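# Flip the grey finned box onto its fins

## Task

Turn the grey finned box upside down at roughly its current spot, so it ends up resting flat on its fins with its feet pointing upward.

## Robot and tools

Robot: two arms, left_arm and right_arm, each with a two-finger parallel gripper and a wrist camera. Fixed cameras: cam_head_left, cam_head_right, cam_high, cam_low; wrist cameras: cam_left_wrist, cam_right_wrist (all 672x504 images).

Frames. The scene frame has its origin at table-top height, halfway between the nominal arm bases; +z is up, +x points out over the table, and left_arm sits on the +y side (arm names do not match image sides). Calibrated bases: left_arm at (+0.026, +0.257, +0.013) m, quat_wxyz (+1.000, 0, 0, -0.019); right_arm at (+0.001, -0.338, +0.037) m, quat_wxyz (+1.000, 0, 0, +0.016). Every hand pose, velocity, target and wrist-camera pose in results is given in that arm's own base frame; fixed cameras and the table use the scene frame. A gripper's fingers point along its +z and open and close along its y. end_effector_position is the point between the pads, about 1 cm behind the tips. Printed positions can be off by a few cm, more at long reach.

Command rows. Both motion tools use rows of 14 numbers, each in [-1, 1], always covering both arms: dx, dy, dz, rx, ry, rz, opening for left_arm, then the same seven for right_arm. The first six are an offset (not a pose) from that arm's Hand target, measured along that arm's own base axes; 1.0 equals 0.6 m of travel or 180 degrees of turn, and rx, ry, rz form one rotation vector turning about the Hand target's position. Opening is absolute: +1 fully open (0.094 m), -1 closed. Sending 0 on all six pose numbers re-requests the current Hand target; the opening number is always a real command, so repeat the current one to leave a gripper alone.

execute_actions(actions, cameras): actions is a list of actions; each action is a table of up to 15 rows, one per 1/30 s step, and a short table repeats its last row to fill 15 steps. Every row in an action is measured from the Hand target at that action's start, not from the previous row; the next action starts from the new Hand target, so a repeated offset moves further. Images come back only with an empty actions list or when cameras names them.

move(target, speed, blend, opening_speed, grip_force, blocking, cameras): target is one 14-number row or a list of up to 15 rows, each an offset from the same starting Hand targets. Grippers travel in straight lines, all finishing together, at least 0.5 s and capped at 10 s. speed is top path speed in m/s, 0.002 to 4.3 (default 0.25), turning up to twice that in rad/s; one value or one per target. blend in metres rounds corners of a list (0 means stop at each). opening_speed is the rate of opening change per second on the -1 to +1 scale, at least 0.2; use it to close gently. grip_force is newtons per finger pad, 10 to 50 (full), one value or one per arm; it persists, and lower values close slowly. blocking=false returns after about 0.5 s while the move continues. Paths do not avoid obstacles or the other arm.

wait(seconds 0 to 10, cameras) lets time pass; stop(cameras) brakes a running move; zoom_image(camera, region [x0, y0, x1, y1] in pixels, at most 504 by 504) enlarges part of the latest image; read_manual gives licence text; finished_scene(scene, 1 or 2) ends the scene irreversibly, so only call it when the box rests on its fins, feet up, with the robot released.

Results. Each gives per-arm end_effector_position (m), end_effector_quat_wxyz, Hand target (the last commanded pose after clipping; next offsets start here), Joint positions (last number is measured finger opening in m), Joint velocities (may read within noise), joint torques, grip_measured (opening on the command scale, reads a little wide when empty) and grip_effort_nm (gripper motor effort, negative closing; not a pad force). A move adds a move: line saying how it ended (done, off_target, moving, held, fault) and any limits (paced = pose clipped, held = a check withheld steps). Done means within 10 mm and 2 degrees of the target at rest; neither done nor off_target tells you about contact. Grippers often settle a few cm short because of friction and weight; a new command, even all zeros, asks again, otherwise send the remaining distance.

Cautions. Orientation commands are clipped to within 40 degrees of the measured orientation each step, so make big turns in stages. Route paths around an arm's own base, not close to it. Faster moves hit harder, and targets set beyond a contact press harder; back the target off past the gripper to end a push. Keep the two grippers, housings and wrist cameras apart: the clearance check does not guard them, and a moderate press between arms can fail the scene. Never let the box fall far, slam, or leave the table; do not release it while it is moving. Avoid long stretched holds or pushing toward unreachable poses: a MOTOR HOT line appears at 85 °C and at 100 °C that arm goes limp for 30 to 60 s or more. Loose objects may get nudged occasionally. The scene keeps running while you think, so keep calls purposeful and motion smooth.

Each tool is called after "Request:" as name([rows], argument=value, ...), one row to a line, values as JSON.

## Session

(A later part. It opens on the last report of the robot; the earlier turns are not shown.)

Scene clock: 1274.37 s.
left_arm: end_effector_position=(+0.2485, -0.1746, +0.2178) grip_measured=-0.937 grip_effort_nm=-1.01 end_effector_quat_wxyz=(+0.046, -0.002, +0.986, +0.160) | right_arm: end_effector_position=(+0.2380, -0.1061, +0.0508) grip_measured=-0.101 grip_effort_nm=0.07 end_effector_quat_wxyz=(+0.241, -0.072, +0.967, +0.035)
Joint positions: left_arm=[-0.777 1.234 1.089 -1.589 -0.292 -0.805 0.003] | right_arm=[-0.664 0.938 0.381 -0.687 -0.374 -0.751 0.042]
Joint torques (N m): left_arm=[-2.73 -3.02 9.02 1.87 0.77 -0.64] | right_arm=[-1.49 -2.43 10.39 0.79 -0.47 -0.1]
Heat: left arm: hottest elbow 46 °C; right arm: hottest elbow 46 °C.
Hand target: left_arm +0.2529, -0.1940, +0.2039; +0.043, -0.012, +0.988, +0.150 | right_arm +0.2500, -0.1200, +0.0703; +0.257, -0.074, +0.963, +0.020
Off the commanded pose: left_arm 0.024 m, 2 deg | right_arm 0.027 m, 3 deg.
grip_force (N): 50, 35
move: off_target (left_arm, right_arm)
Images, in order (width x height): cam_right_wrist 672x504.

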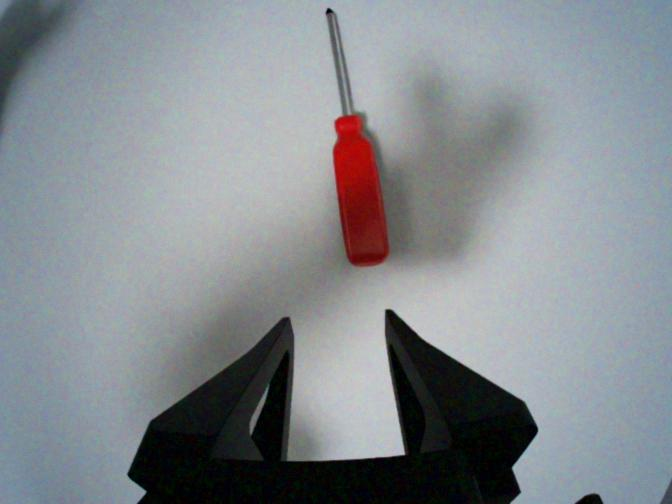

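Request:
move([
  [-0.007,0.03,0.02,0,0,0,-1,0,0,0.1,0,0,0,-0.1],
  [-0.007,0.03,0.02,0,0,0,-0.7,0,0,0.1,0,0,0,-0.1],
], speed=0.05, opening_speed=0.3, cameras=["cam_left_wrist","cam_low","cam_high"])

Scene clock: 1283.83 s.
left_arm: end_effector_position=(+0.2480, -0.1751, +0.2172) grip_measured=-0.704 grip_effort_nm=0.16 end_effector_quat_wxyz=(+0.041, -0.005, +0.987, +0.153) | right_arm: end_effector_position=(+0.2398, -0.1075, +0.1078) grip_measured=-0.101 grip_effort_nm=0.07 end_effector_quat_wxyz=(+0.240, -0.073, +0.967, +0.036)
Joint positions: left_arm=[-0.77 1.233 1.089 -1.587 -0.275 -0.803 0.014] | right_arm=[-0.664 0.84 0.503 -0.91 -0.374 -0.752 0.042]
Joint torques (N m): left_arm=[-0.73 -6.42 8.4 0.64 -0.1 -0.35] | right_arm=[-2.02 -1.79 11.29 0.92 -0.5 -0.19]
Heat: left arm: hottest elbow 46 °C; right arm: hottest elbow 47 °C.
Hand target: left_arm +0.2488, -0.1760, +0.2158; +0.043, -0.012, +0.988, +0.150 | right_arm +0.2499, -0.1199, +0.1302; +0.257, -0.074, +0.963, +0.020
Off the commanded pose: left_arm 0.002 m, 1 deg | right_arm 0.028 m, 3 deg.
grip_force (N): 50, 35
move: off_target (right_arm)
Images, in order (width x height): cam_high 672x504, cam_low 672x504, cam_left_wrist 672x504.

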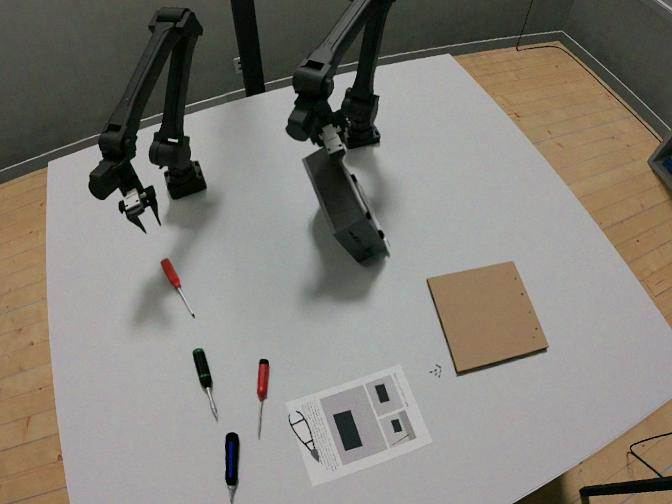

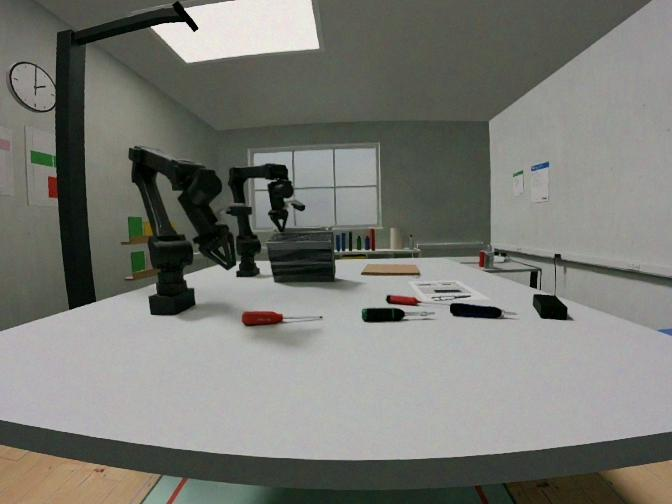

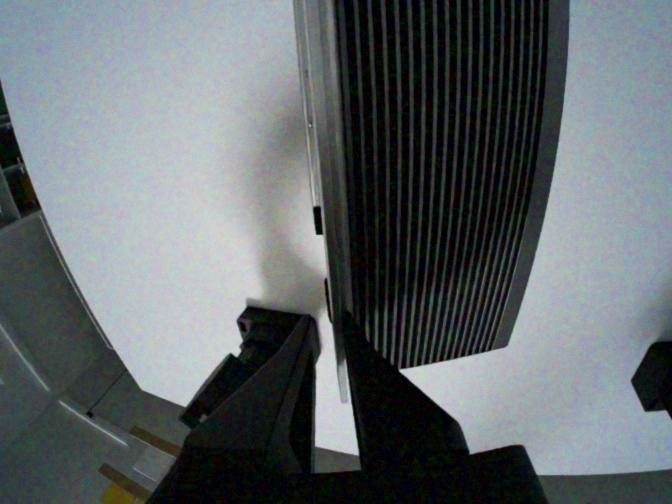

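Request:
move([
  [-0.013,-0.053,0.167,0,0,0,-0.7,0,0,0.15,0,0,0,-0.1],
  [-0.048,0.193,0.307,-0.09,-0.016,0.098,-0.7,0,0.15,0.25,0,0,0,-0.1],
  [-0.065,0.443,0.124,-0.179,-0.032,0.1964,-0.7,0,0.15,0.25,0,0,0,-0.1],
], blend=[0.01,0.04,0], speed=[0.08,0.18,0.18], cameras=["all"])

Scene clock: 1305.37 s.
left_arm: end_effector_position=(+0.2111, +0.0887, +0.2912) grip_measured=-0.703 grip_effort_nm=0.16 end_effector_quat_wxyz=(+0.069, -0.331, +0.935, -0.109) | right_arm: end_effector_position=(+0.2441, -0.0318, +0.2552) grip_measured=-0.101 grip_effort_nm=0.07 end_effector_quat_wxyz=(+0.237, -0.071, +0.969, +0.026)
Joint positions: left_arm=[0.586 0.87 1.052 -1.671 0.246 -0.104 0.014] | right_arm=[-0.272 0.655 0.816 -1.293 -0.205 -0.371 0.042]
Joint torques (N m): left_arm=[-0.03 -0.73 8.98 0.5 0.34 -0.03] | right_arm=[0.26 0.03 12.18 1.13 -0.06 0.06]
Heat: left arm: hottest elbow 46 °C; right arm: hottest elbow 48 °C.
Hand target: left_arm +0.2097, +0.0897, +0.2903; +0.039, -0.326, +0.937, -0.120 | right_arm +0.2500, -0.0300, +0.2803; +0.258, -0.075, +0.963, +0.020
Off the commanded pose: left_arm 0.002 m, 4 deg | right_arm 0.026 m, 3 deg.
joint sent to its limit (left arm) — joint 4 (wrist pitch), lower limit. The joint targets are off in orientation, not in position.
grip_force (N): 50, 35
move: off_target (left_arm, right_arm)

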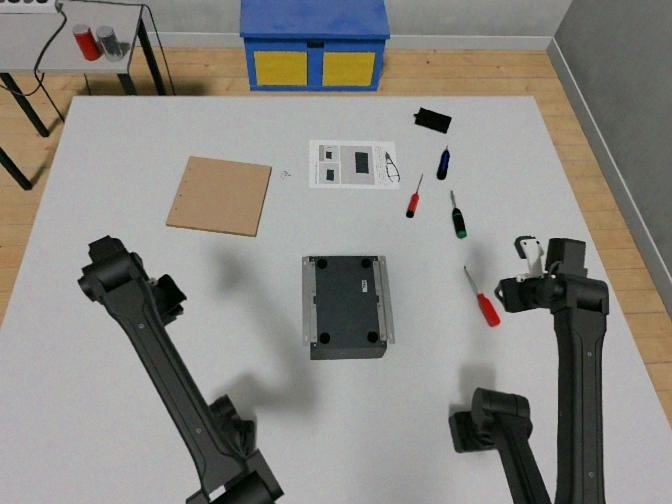

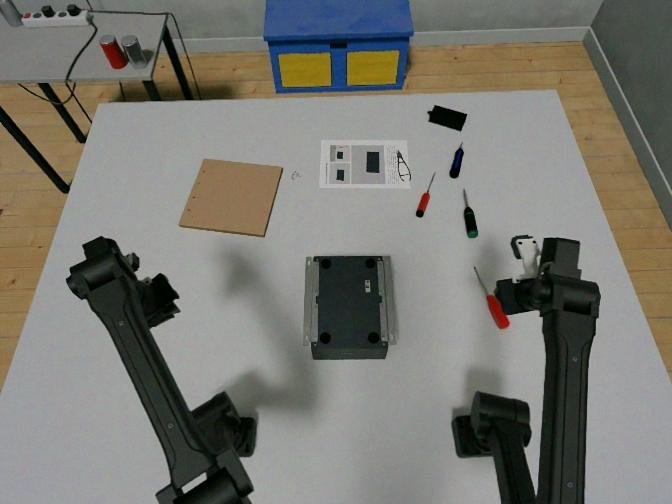

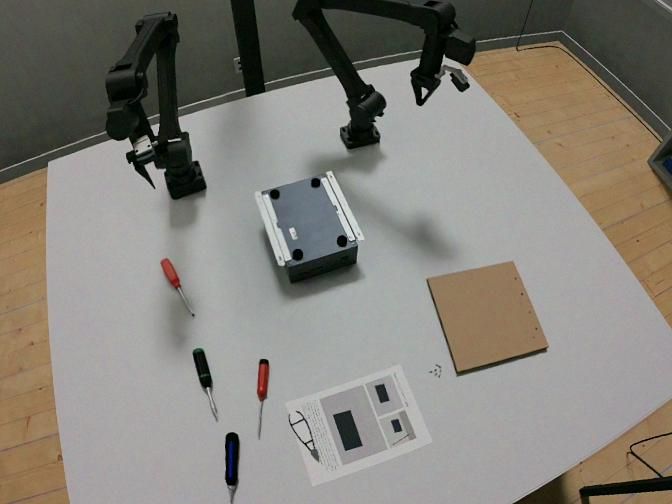

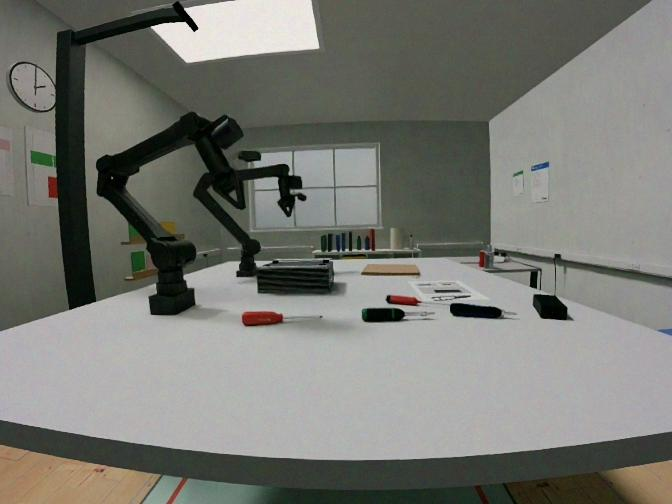

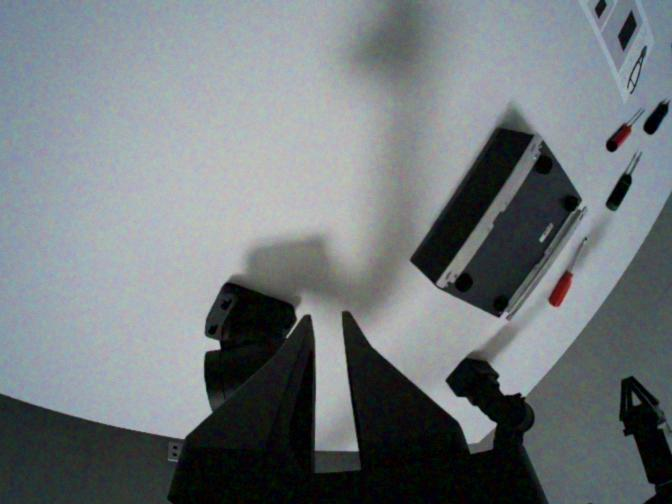

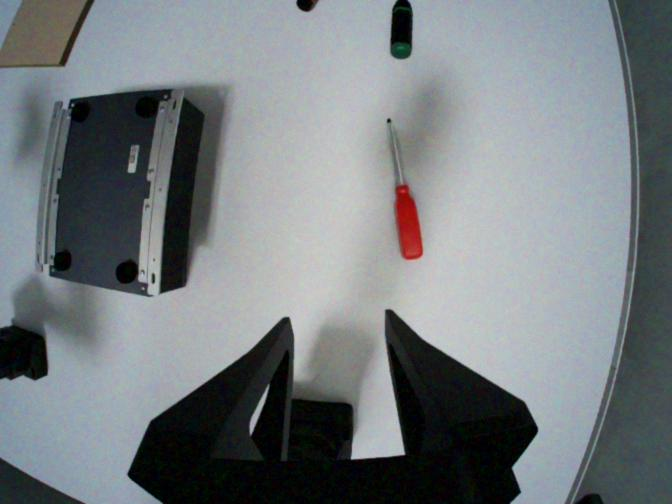

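Request:
move([
  [0,0,0,0,0,0,-0.7,0.067,0.117,-0.2,0.4583,0.1102,0.0145,-0.3],
  [0,0,0,0,0,0,-0.7,0.083,0.208,-0.357,0.4583,0.1102,0.0145,-0.3],
], blend=[0.02,0], speed=0.12, cameras=["cam_right_wrist","cam_head_left","cam_left_wrist"])

Scene clock: 1361.73 s.
left_arm: end_effector_position=(+0.2111, +0.0887, +0.2912) grip_measured=-0.703 grip_effort_nm=0.16 end_effector_quat_wxyz=(+0.069, -0.330, +0.935, -0.109) | right_arm: end_effector_position=(+0.3009, +0.0898, +0.0650) grip_measured=-0.299 grip_effort_nm=-0.08 end_effector_quat_wxyz=(+0.080, +0.091, +0.727, +0.675)
Joint positions: left_arm=[0.586 0.87 1.052 -1.671 0.246 -0.103 0.014] | right_arm=[-0.293 1.758 0.598 -0.992 -1.481 -0.577 0.033]
Joint torques (N m): left_arm=[-0.03 -0.79 8.99 0.49 0.33 -0.04] | right_arm=[0.5 -9 2.25 0.13 -0.54 0.03]
Heat: left arm: hottest elbow 43 °C; right arm: hottest elbow 51 °C.
Hand target: left_arm +0.2097, +0.0897, +0.2903; +0.039, -0.326, +0.937, -0.120 | right_arm +0.2997, +0.0949, +0.0661; +0.087, +0.097, +0.737, +0.663
Off the commanded pose: left_arm 0.002 m, 4 deg | right_arm 0.005 m, 2 deg.
joint sent to its limit (left arm) — joint 4 (wrist pitch), lower limit. The joint targets are off in orientation, not in position.
grip_force (N): 50, 35
move: off_target (left_arm)
Images, in order (width x height): cam_head_left 672x504, cam_left_wrist 672x504, cam_right_wrist 672x504.

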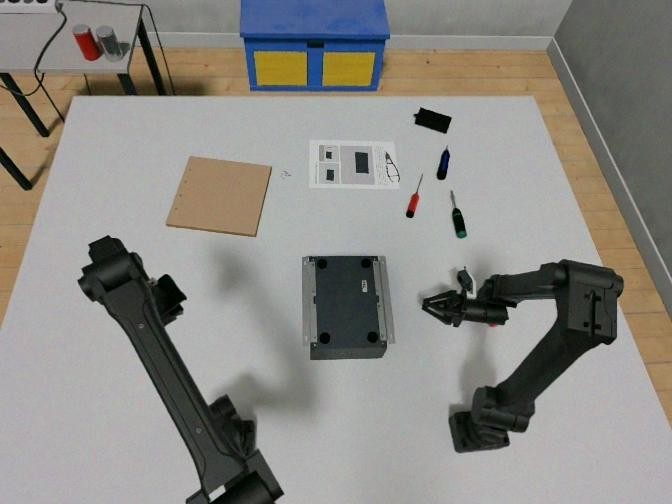

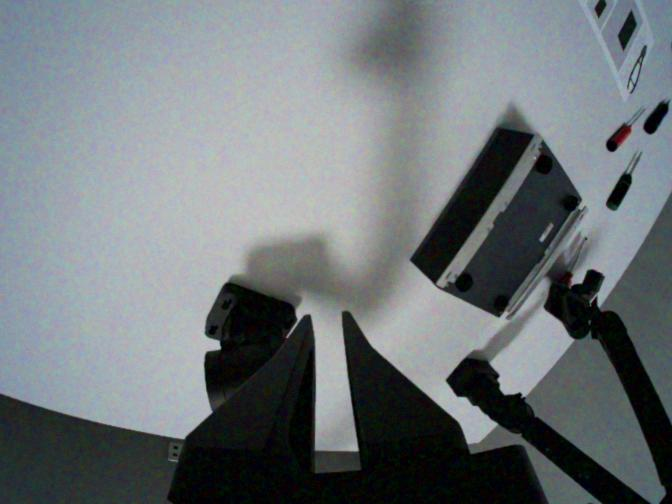

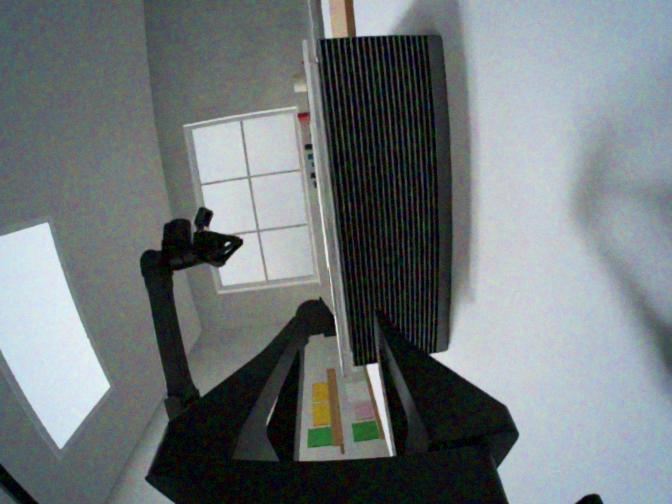

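Request:
move(target=[0,0,0,0,0,0,-0.7,0.038,0.15,-0.012,0,0,0,-0.3], speed=0.06, cameras=["cam_right_wrist","cam_head_left"])

Request:
zoom_image(camera="cam_right_wrist", region=[240, 230, 440, 430])

Scene clock: 1388.70 s.
left_arm: end_effector_position=(+0.2111, +0.0887, +0.2912) grip_measured=-0.703 grip_effort_nm=0.16 end_effector_quat_wxyz=(+0.069, -0.330, +0.935, -0.109) | right_arm: end_effector_position=(+0.3259, +0.1801, +0.0606) grip_measured=-0.299 grip_effort_nm=-0.08 end_effector_quat_wxyz=(+0.092, +0.099, +0.737, +0.662)
Joint positions: left_arm=[0.586 0.87 1.052 -1.671 0.246 -0.103 0.014] | right_arm=[0.05 1.802 0.323 1.151 -1.233 1.255 0.033]
Joint torques (N m): left_arm=[-0.15 -0.85 8.98 0.5 0.34 -0.04] | right_arm=[0.38 -7.65 1.42 2.45 -0.12 -0.04]
Heat: left arm: hottest elbow 43 °C; right arm: hottest elbow 46 °C.
Hand target: left_arm +0.2097, +0.0897, +0.2903; +0.039, -0.326, +0.937, -0.120 | right_arm +0.3225, +0.1849, +0.0588; +0.086, +0.097, +0.737, +0.663
Off the commanded pose: left_arm 0.002 m, 4 deg | right_arm 0.006 m, 1 deg.
joint sent to its limit (left arm) — joint 4 (wrist pitch), lower limit. The joint targets are off in orientation, not in position.
grip_force (N): 50, 35
move: off_target (left_arm)
Images, in order (width x height): cam_head_left 672x504, cam_right_wrist 672x504.

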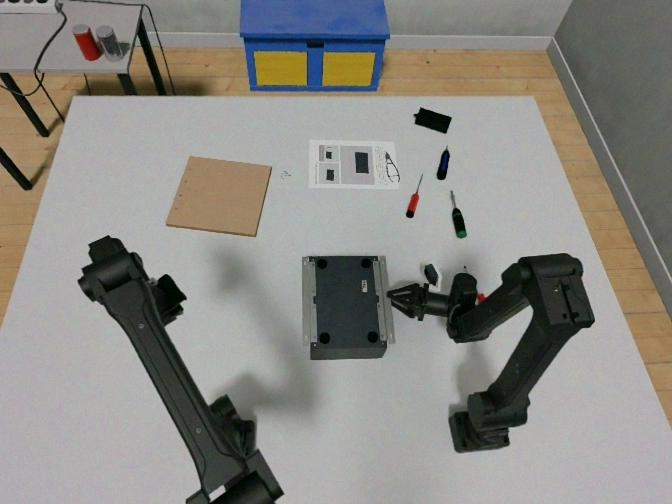

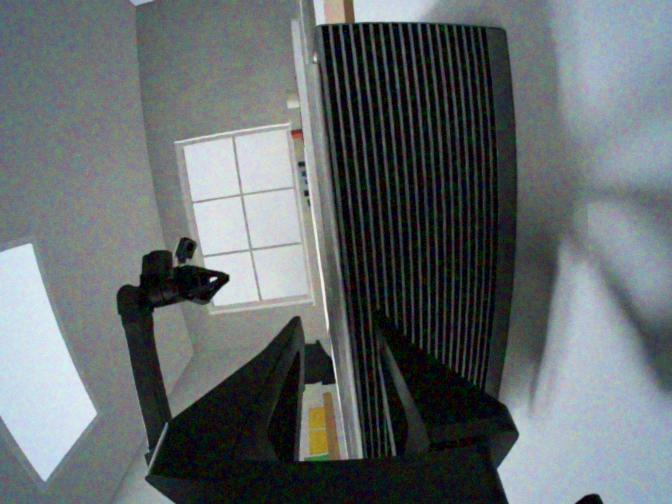

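Scaled by 2.520 from the camera's 672x504 image, which has a finer 960x720 frame.

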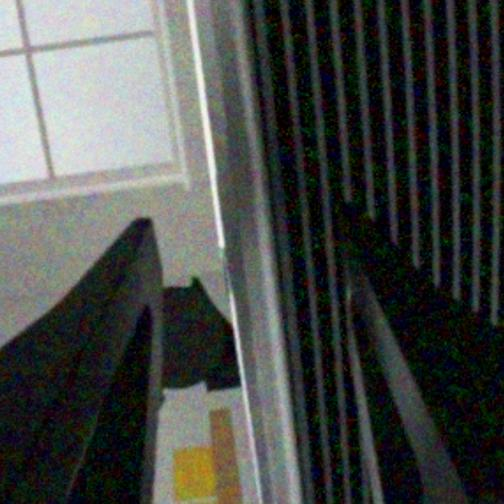

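Request:
move(target=[0,0,0,0,0,0,-0.7,0.001,0.008,0,0,0,0,-0.3], speed=0.04)

Request:
move(target=[0,0,0,0,0,0,-0.7,0,0,0,0,0,0,-1], speed=0.04, grip_force=[50, 45], opening_speed=0.3, cameras=["cam_right_wrist","cam_head_left"])

Request:
zoom_image(camera="cam_right_wrist", region=[240, 230, 440, 430])

Scene clock: 1398.37 s.
left_arm: end_effector_position=(+0.2111, +0.0887, +0.2912) grip_measured=-0.703 grip_effort_nm=0.16 end_effector_quat_wxyz=(+0.069, -0.330, +0.935, -0.109) | right_arm: end_effector_position=(+0.3258, +0.1850, +0.0603) grip_measured=-0.299 grip_effort_nm=-0.09 end_effector_quat_wxyz=(+0.091, +0.099, +0.737, +0.662)
Joint positions: left_arm=[0.586 0.87 1.052 -1.671 0.246 -0.103 0.014] | right_arm=[0.067 1.81 0.323 1.175 -1.217 1.274 0.033]
Joint torques (N m): left_arm=[-0.21 -0.85 9.01 0.49 0.32 -0.04] | right_arm=[0.21 -6.89 1.4 2.5 -0.09 0]
Heat: left arm: hottest elbow 43 °C; right arm: hottest elbow 45 °C.
Hand target: left_arm +0.2097, +0.0897, +0.2903; +0.039, -0.326, +0.937, -0.120 | right_arm +0.3230, +0.1897, +0.0588; +0.086, +0.097, +0.737, +0.663
Off the commanded pose: left_arm 0.002 m, 4 deg | right_arm 0.006 m, 1 deg.
joint sent to its limit (left arm) — joint 4 (wrist pitch), lower limit. The joint targets are off in orientation, not in position.
grip_force (N): 50, 35
move: off_target (left_arm)

Scene clock: 1400.90 s.
left_arm: end_effector_position=(+0.2111, +0.0887, +0.2912) grip_measured=-0.703 grip_effort_nm=0.16 end_effector_quat_wxyz=(+0.069, -0.330, +0.935, -0.109) | right_arm: end_effector_position=(+0.3262, +0.1851, +0.0621) grip_measured=-0.905 grip_effort_nm=-0.94 end_effector_quat_wxyz=(+0.096, +0.095, +0.736, +0.663)
Joint positions: left_arm=[0.586 0.87 1.052 -1.671 0.246 -0.103 0.014] | right_arm=[0.067 1.81 0.323 1.19 -1.218 1.275 0.004]
Joint torques (N m): left_arm=[-0.15 -0.97 8.98 0.5 0.34 -0.04] | right_arm=[0.62 -6.95 1.52 1.88 -0.05 0.02]
Heat: left arm: hottest elbow 43 °C; right arm: hottest elbow 44 °C.
Hand target: left_arm +0.2097, +0.0897, +0.2903; +0.039, -0.326, +0.937, -0.120 | right_arm +0.3230, +0.1897, +0.0588; +0.086, +0.097, +0.737, +0.663
Off the commanded pose: left_arm 0.002 m, 4 deg | right_arm 0.006 m, 1 deg.
joint sent to its limit (left arm) — joint 4 (wrist pitch), lower limit. The joint targets are off in orientation, not in position.
grip_force (N): 50, 45
move: off_target (left_arm)
Images, in order (width x height): cam_head_left 672x504, cam_right_wrist 672x504.

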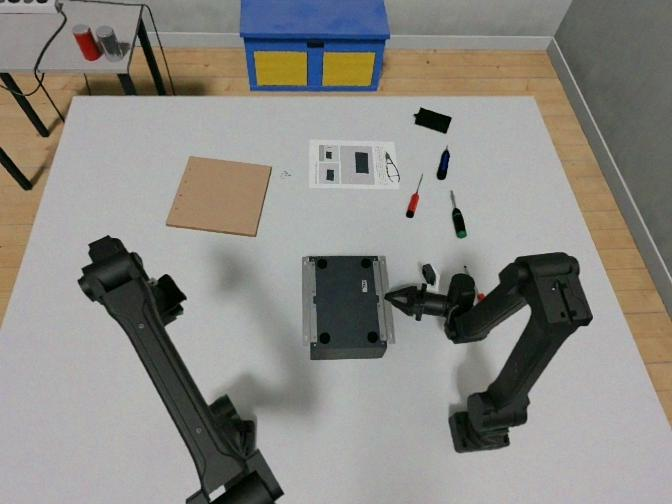

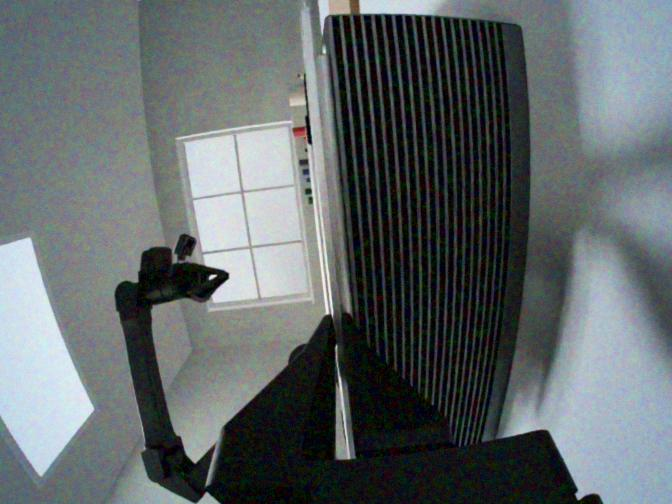

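Scaled by 2.520 from the camera's 672x504 image, which has a finer 960x720 frame.

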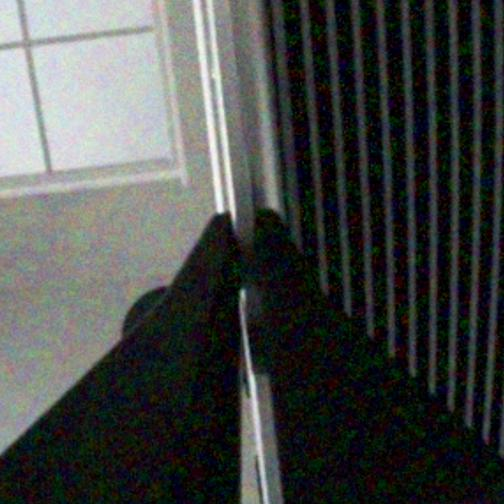

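Request:
move(target=[0,0,0,0,0,0,-0.7,0.13,0.055,0.007,0,0,0,-1], speed=0.04, cameras=["cam_head_left","cam_right_wrist"])

Scene clock: 1406.80 s.
left_arm: end_effector_position=(+0.2111, +0.0887, +0.2912) grip_measured=-0.703 grip_effort_nm=0.16 end_effector_quat_wxyz=(+0.069, -0.330, +0.935, -0.109) | right_arm: end_effector_position=(+0.3737, +0.2169, +0.0624) grip_measured=-0.905 grip_effort_nm=-0.94 end_effector_quat_wxyz=(+0.081, +0.076, +0.738, +0.665)
Joint positions: left_arm=[0.586 0.87 1.052 -1.671 0.246 -0.103 0.014] | right_arm=[0.144 1.854 0.48 1.097 -1.19 1.294 0.004]
Joint torques (N m): left_arm=[-0.15 -0.85 8.99 0.44 0.34 -0.04] | right_arm=[0.56 -8.47 6.63 1.11 1.72 0.33]
Heat: left arm: hottest elbow 43 °C; right arm: hottest elbow 44 °C.
Hand target: left_arm +0.2097, +0.0897, +0.2903; +0.039, -0.326, +0.937, -0.120 | right_arm +0.4011, +0.2227, +0.0631; +0.087, +0.097, +0.737, +0.663
Off the commanded pose: left_arm 0.002 m, 4 deg | right_arm 0.028 m, 2 deg.
joint sent to its limit (left arm) — joint 4 (wrist pitch), lower limit. The joint targets are off in orientation, not in position.
grip_force (N): 50, 45
move: off_target (left_arm, right_arm)
Images, in order (width x height): cam_head_left 672x504, cam_right_wrist 672x504.

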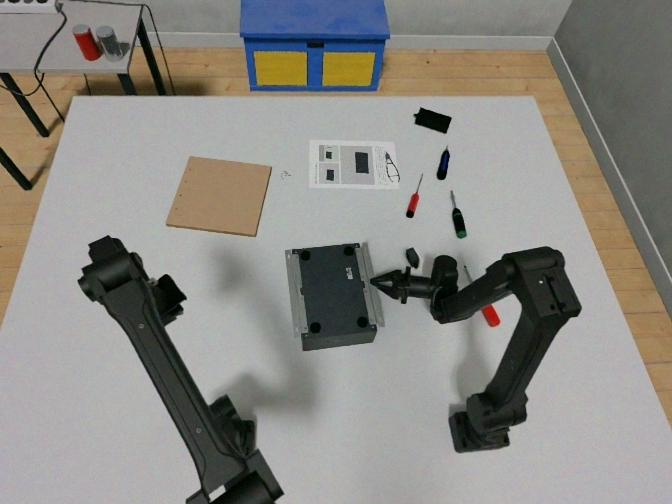

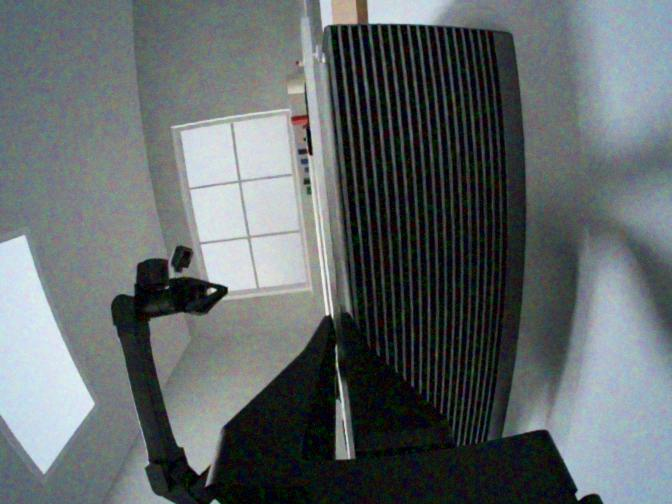

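Request:
move(target=[0,0,0,0,0,0,-0.7,0.1,0.035,0.002,0,0,-0.06,-1], speed=0.04, cameras=["cam_head_left","cam_right_wrist"])

Scene clock: 1416.87 s.
left_arm: end_effector_position=(+0.2111, +0.0887, +0.2912) grip_measured=-0.703 grip_effort_nm=0.16 end_effector_quat_wxyz=(+0.069, -0.330, +0.935, -0.109) | right_arm: end_effector_position=(+0.4294, +0.2431, +0.0625) grip_measured=-0.905 grip_effort_nm=-0.95 end_effector_quat_wxyz=(+0.137, +0.133, +0.734, +0.651)
Joint positions: left_arm=[0.586 0.87 1.052 -1.671 0.246 -0.103 0.014] | right_arm=[0.225 1.897 0.573 1.127 -0.949 1.381 0.004]
Joint torques (N m): left_arm=[-0.26 -0.79 8.96 0.5 0.34 -0.04] | right_arm=[-1.32 -9.58 7.19 2.02 2.21 0.46]
Heat: left arm: hottest elbow 43 °C; right arm: hottest elbow 44 °C.
Hand target: left_arm +0.2097, +0.0897, +0.2903; +0.039, -0.326, +0.937, -0.120 | right_arm +0.4610, +0.2437, +0.0643; +0.149, +0.166, +0.724, +0.652
Off the commanded pose: left_arm 0.002 m, 4 deg | right_arm 0.032 m, 4 deg.
joint sent to its limit (left arm) — joint 4 (wrist pitch), lower limit. The joint targets are off in orientation, not in position.
grip_force (N): 50, 45
move: off_target (left_arm, right_arm)
Images, in order (width x height): cam_head_left 672x504, cam_right_wrist 672x504.

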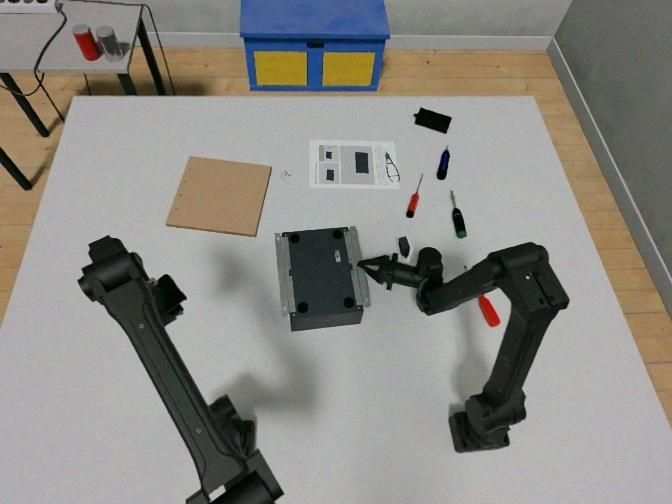

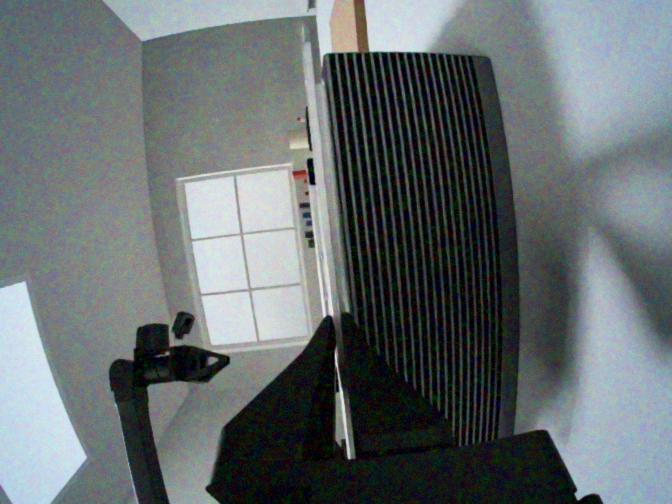

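Request:
move(target=[0,0,0,0,0,0,-0.7,0.03,-0.025,0,0,0,-0.02,-1], speed=0.04)

Request:
move(target=[0,0,0,0,0,0,-0.7,-0.05,-0.0,0,0,0,0.03,-1], speed=0.04, cameras=["cam_head_left","cam_right_wrist"])

Scene clock: 1424.93 s.
left_arm: end_effector_position=(+0.2111, +0.0887, +0.2912) grip_measured=-0.703 grip_effort_nm=0.16 end_effector_quat_wxyz=(+0.069, -0.330, +0.935, -0.109) | right_arm: end_effector_position=(+0.4389, +0.2424, +0.0626) grip_measured=-0.905 grip_effort_nm=-0.95 end_effector_quat_wxyz=(+0.147, +0.143, +0.732, +0.649)
Joint positions: left_arm=[0.586 0.87 1.052 -1.671 0.246 -0.103 0.014] | right_arm=[0.225 1.904 0.587 1.128 -0.922 1.39 0.004]
Joint torques (N m): left_arm=[0.03 -0.73 9.02 0.49 0.34 -0.04] | right_arm=[-3.84 -10.11 7.2 1.85 2.39 0.5]
Heat: left arm: hottest elbow 43 °C; right arm: hottest elbow 44 °C.
Hand target: left_arm +0.2097, +0.0897, +0.2903; +0.039, -0.326, +0.937, -0.120 | right_arm +0.4791, +0.2287, +0.0643; +0.169, +0.189, +0.719, +0.647
Off the commanded pose: left_arm 0.002 m, 4 deg | right_arm 0.042 m, 6 deg.
joint sent to its limit (left arm) — joint 4 (wrist pitch), lower limit. The joint targets are off in orientation, not in position.
grip_force (N): 50, 45
move: off_target (left_arm, right_arm)

Scene clock: 1426.40 s.
left_arm: end_effector_position=(+0.2111, +0.0887, +0.2912) grip_measured=-0.703 grip_effort_nm=0.16 end_effector_quat_wxyz=(+0.069, -0.330, +0.935, -0.109) | right_arm: end_effector_position=(+0.4369, +0.2425, +0.0627) grip_measured=-0.905 grip_effort_nm=-0.95 end_effector_quat_wxyz=(+0.136, +0.132, +0.732, +0.654)
Joint positions: left_arm=[0.586 0.87 1.052 -1.671 0.246 -0.103 0.014] | right_arm=[0.218 1.911 0.595 1.128 -0.963 1.39 0.004]
Joint torques (N m): left_arm=[-0.09 -0.73 9.03 0.47 0.33 -0.03] | right_arm=[-3.31 -11.11 3.81 1.72 0.02 0.2]
Heat: left arm: hottest elbow 43 °C; right arm: hottest elbow 44 °C.
Hand target: left_arm +0.2097, +0.0897, +0.2903; +0.039, -0.326, +0.937, -0.120 | right_arm +0.4491, +0.2287, +0.0643; +0.138, +0.154, +0.727, +0.655
Off the commanded pose: left_arm 0.002 m, 4 deg | right_arm 0.018 m, 3 deg.
joint sent to its limit (left arm) — joint 4 (wrist pitch), lower limit. The joint targets are off in orientation, not in position.
grip_force (N): 50, 45
move: off_target (left_arm, right_arm)
Images, in order (width x height): cam_head_left 672x504, cam_right_wrist 672x504.

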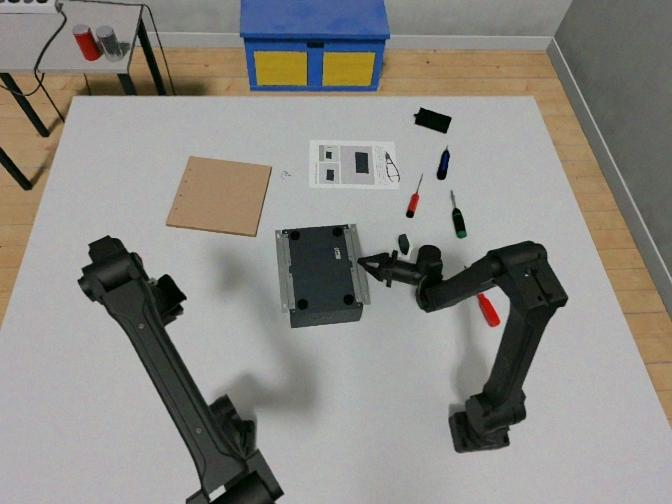

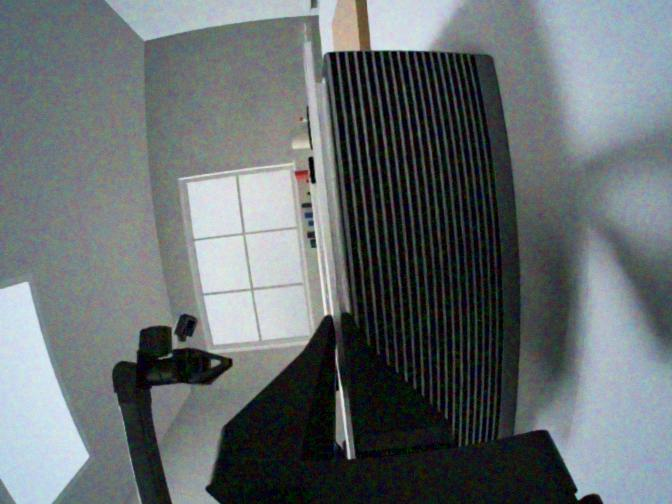

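Request:
move([
  [0,0,0,0,0,0,-0.7,-0.02,0.023,-0.001,0,0,0,-1],
  [0,0,0,0,0,0,-0.7,-0.02,0.023,-0.001,0,0,0,-0.6],
], speed=0.04, opening_speed=0.4, cameras=["cam_right_wrist"])

Request:
move([
  [0,0,0,0,0,0,-0.7,-0.065,-0.155,0.017,0,0,0,-0.6],
  [0,0,0,0,0,0,-0.7,-0.09,-0.18,0.2,0,0,0,-0.6],
], blend=[0.02,0], speed=0.12, cameras=["all"])

Scene clock: 1437.30 s.
left_arm: end_effector_position=(+0.2111, +0.0887, +0.2912) grip_measured=-0.703 grip_effort_nm=0.16 end_effector_quat_wxyz=(+0.069, -0.330, +0.935, -0.109) | right_arm: end_effector_position=(+0.4375, +0.2415, +0.0615) grip_measured=-0.602 grip_effort_nm=0.07 end_effector_quat_wxyz=(+0.138, +0.154, +0.729, +0.653)
Joint positions: left_arm=[0.586 0.87 1.052 -1.671 0.246 -0.103 0.014] | right_arm=[0.224 1.91 0.583 1.144 -0.922 1.423 0.019]
Joint torques (N m): left_arm=[-0.03 -0.62 8.96 0.51 0.34 -0.04] | right_arm=[0.09 -11.52 2.97 2.21 0.03 -0.01]
Heat: left arm: hottest elbow 43 °C; right arm: hottest elbow 43 °C.
Hand target: left_arm +0.2097, +0.0897, +0.2903; +0.039, -0.326, +0.937, -0.120 | right_arm +0.4370, +0.2426, +0.0637; +0.138, +0.155, +0.727, +0.655
Off the commanded pose: left_arm 0.002 m, 4 deg | right_arm 0.002 m, 0 deg.
joint sent to its limit (left arm) — joint 4 (wrist pitch), lower limit. The joint targets are off in orientation, not in position.
grip_force (N): 50, 45
move: off_target (left_arm)
Images, in order (width x height): cam_right_wrist 672x504.

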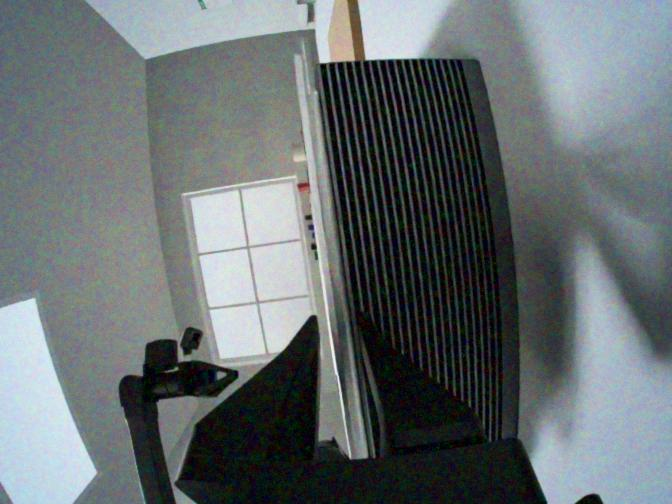

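Scene clock: 1440.13 s.
left_arm: end_effector_position=(+0.2111, +0.0887, +0.2912) grip_measured=-0.703 grip_effort_nm=0.16 end_effector_quat_wxyz=(+0.069, -0.330, +0.935, -0.109) | right_arm: end_effector_position=(+0.3721, +0.1404, +0.1704) grip_measured=-0.601 grip_effort_nm=0.07 end_effector_quat_wxyz=(+0.120, +0.164, +0.729, +0.654)
Joint positions: left_arm=[0.586 0.87 1.052 -1.671 0.246 -0.103 0.014] | right_arm=[-0.06 1.331 0.429 0.57 -1.209 1.299 0.019]
Joint torques (N m): left_arm=[-0.03 -0.79 8.94 0.46 0.34 -0.04] | right_arm=[-2.02 -7.24 8.03 1.55 -0.38 -0.18]
Heat: left arm: hottest elbow 43 °C; right arm: hottest elbow 43 °C.
Hand target: left_arm +0.2097, +0.0897, +0.2903; +0.039, -0.326, +0.937, -0.120 | right_arm +0.3831, +0.1345, +0.1836; +0.138, +0.155, +0.727, +0.655
Off the commanded pose: left_arm 0.002 m, 4 deg | right_arm 0.018 m, 2 deg.
joint sent to its limit (left arm) — joint 4 (wrist pitch), lower limit. The joint targets are off in orientation, not in position.
grip_force (N): 50, 45
move: off_target (left_arm, right_arm)

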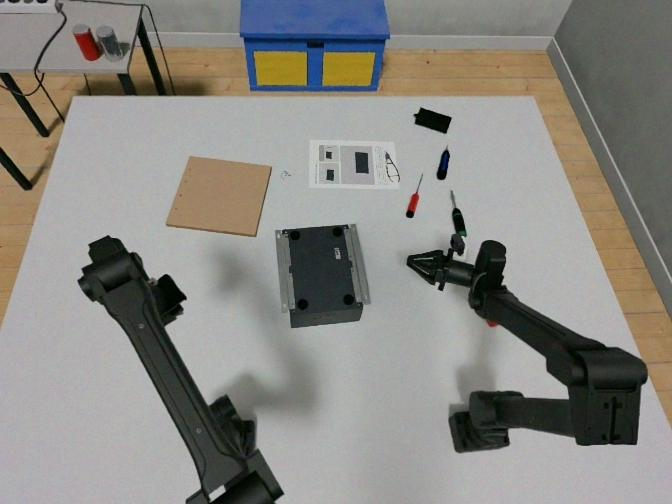

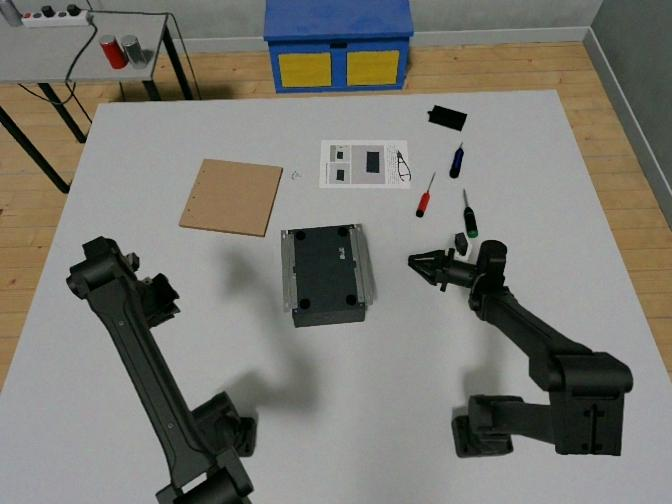

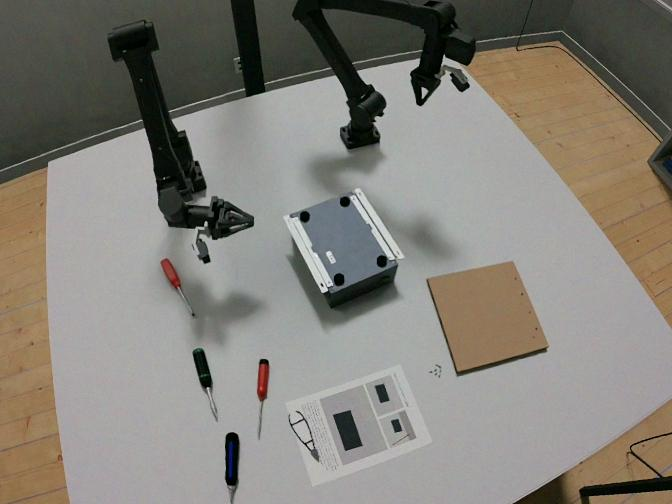

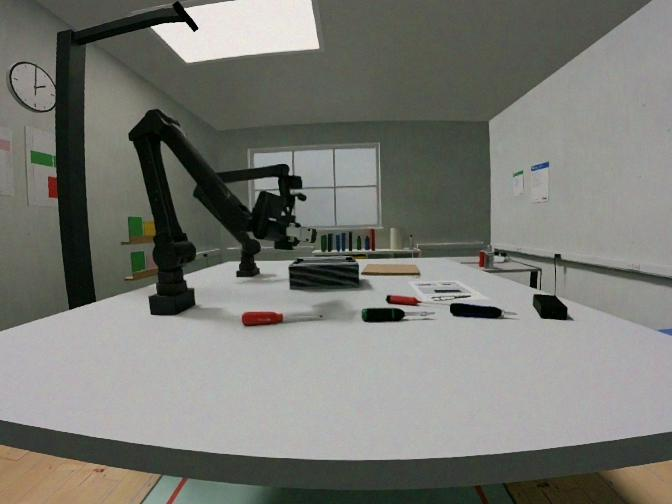

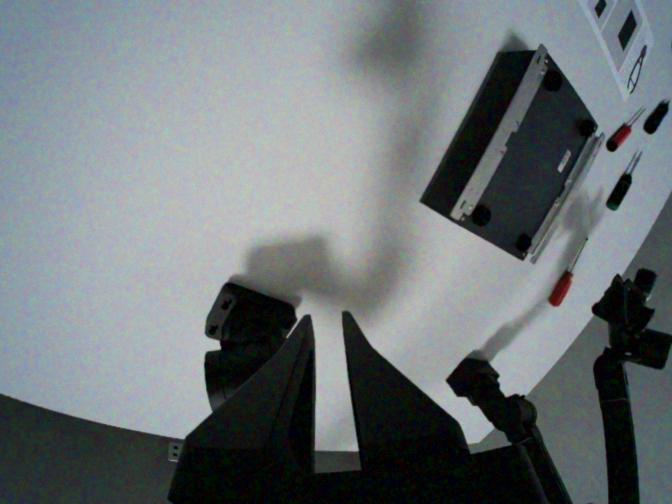

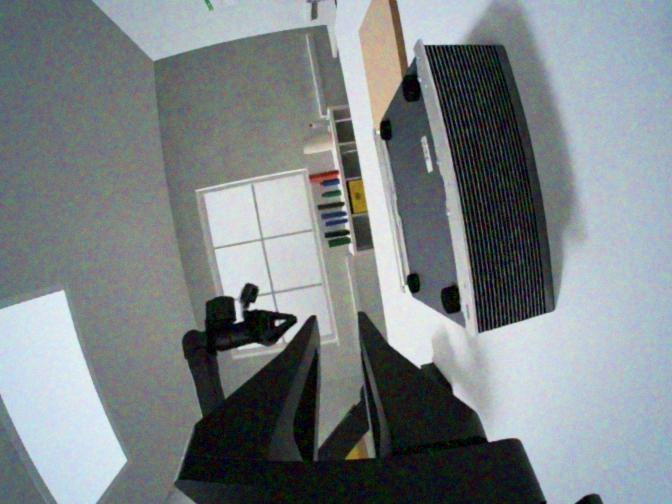

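The box now lies flat on its fins with its feet up, close to where it started. Nothing has fallen off the table.

Request:
finished_scene(scene=2)

The scene is finished: the task was done.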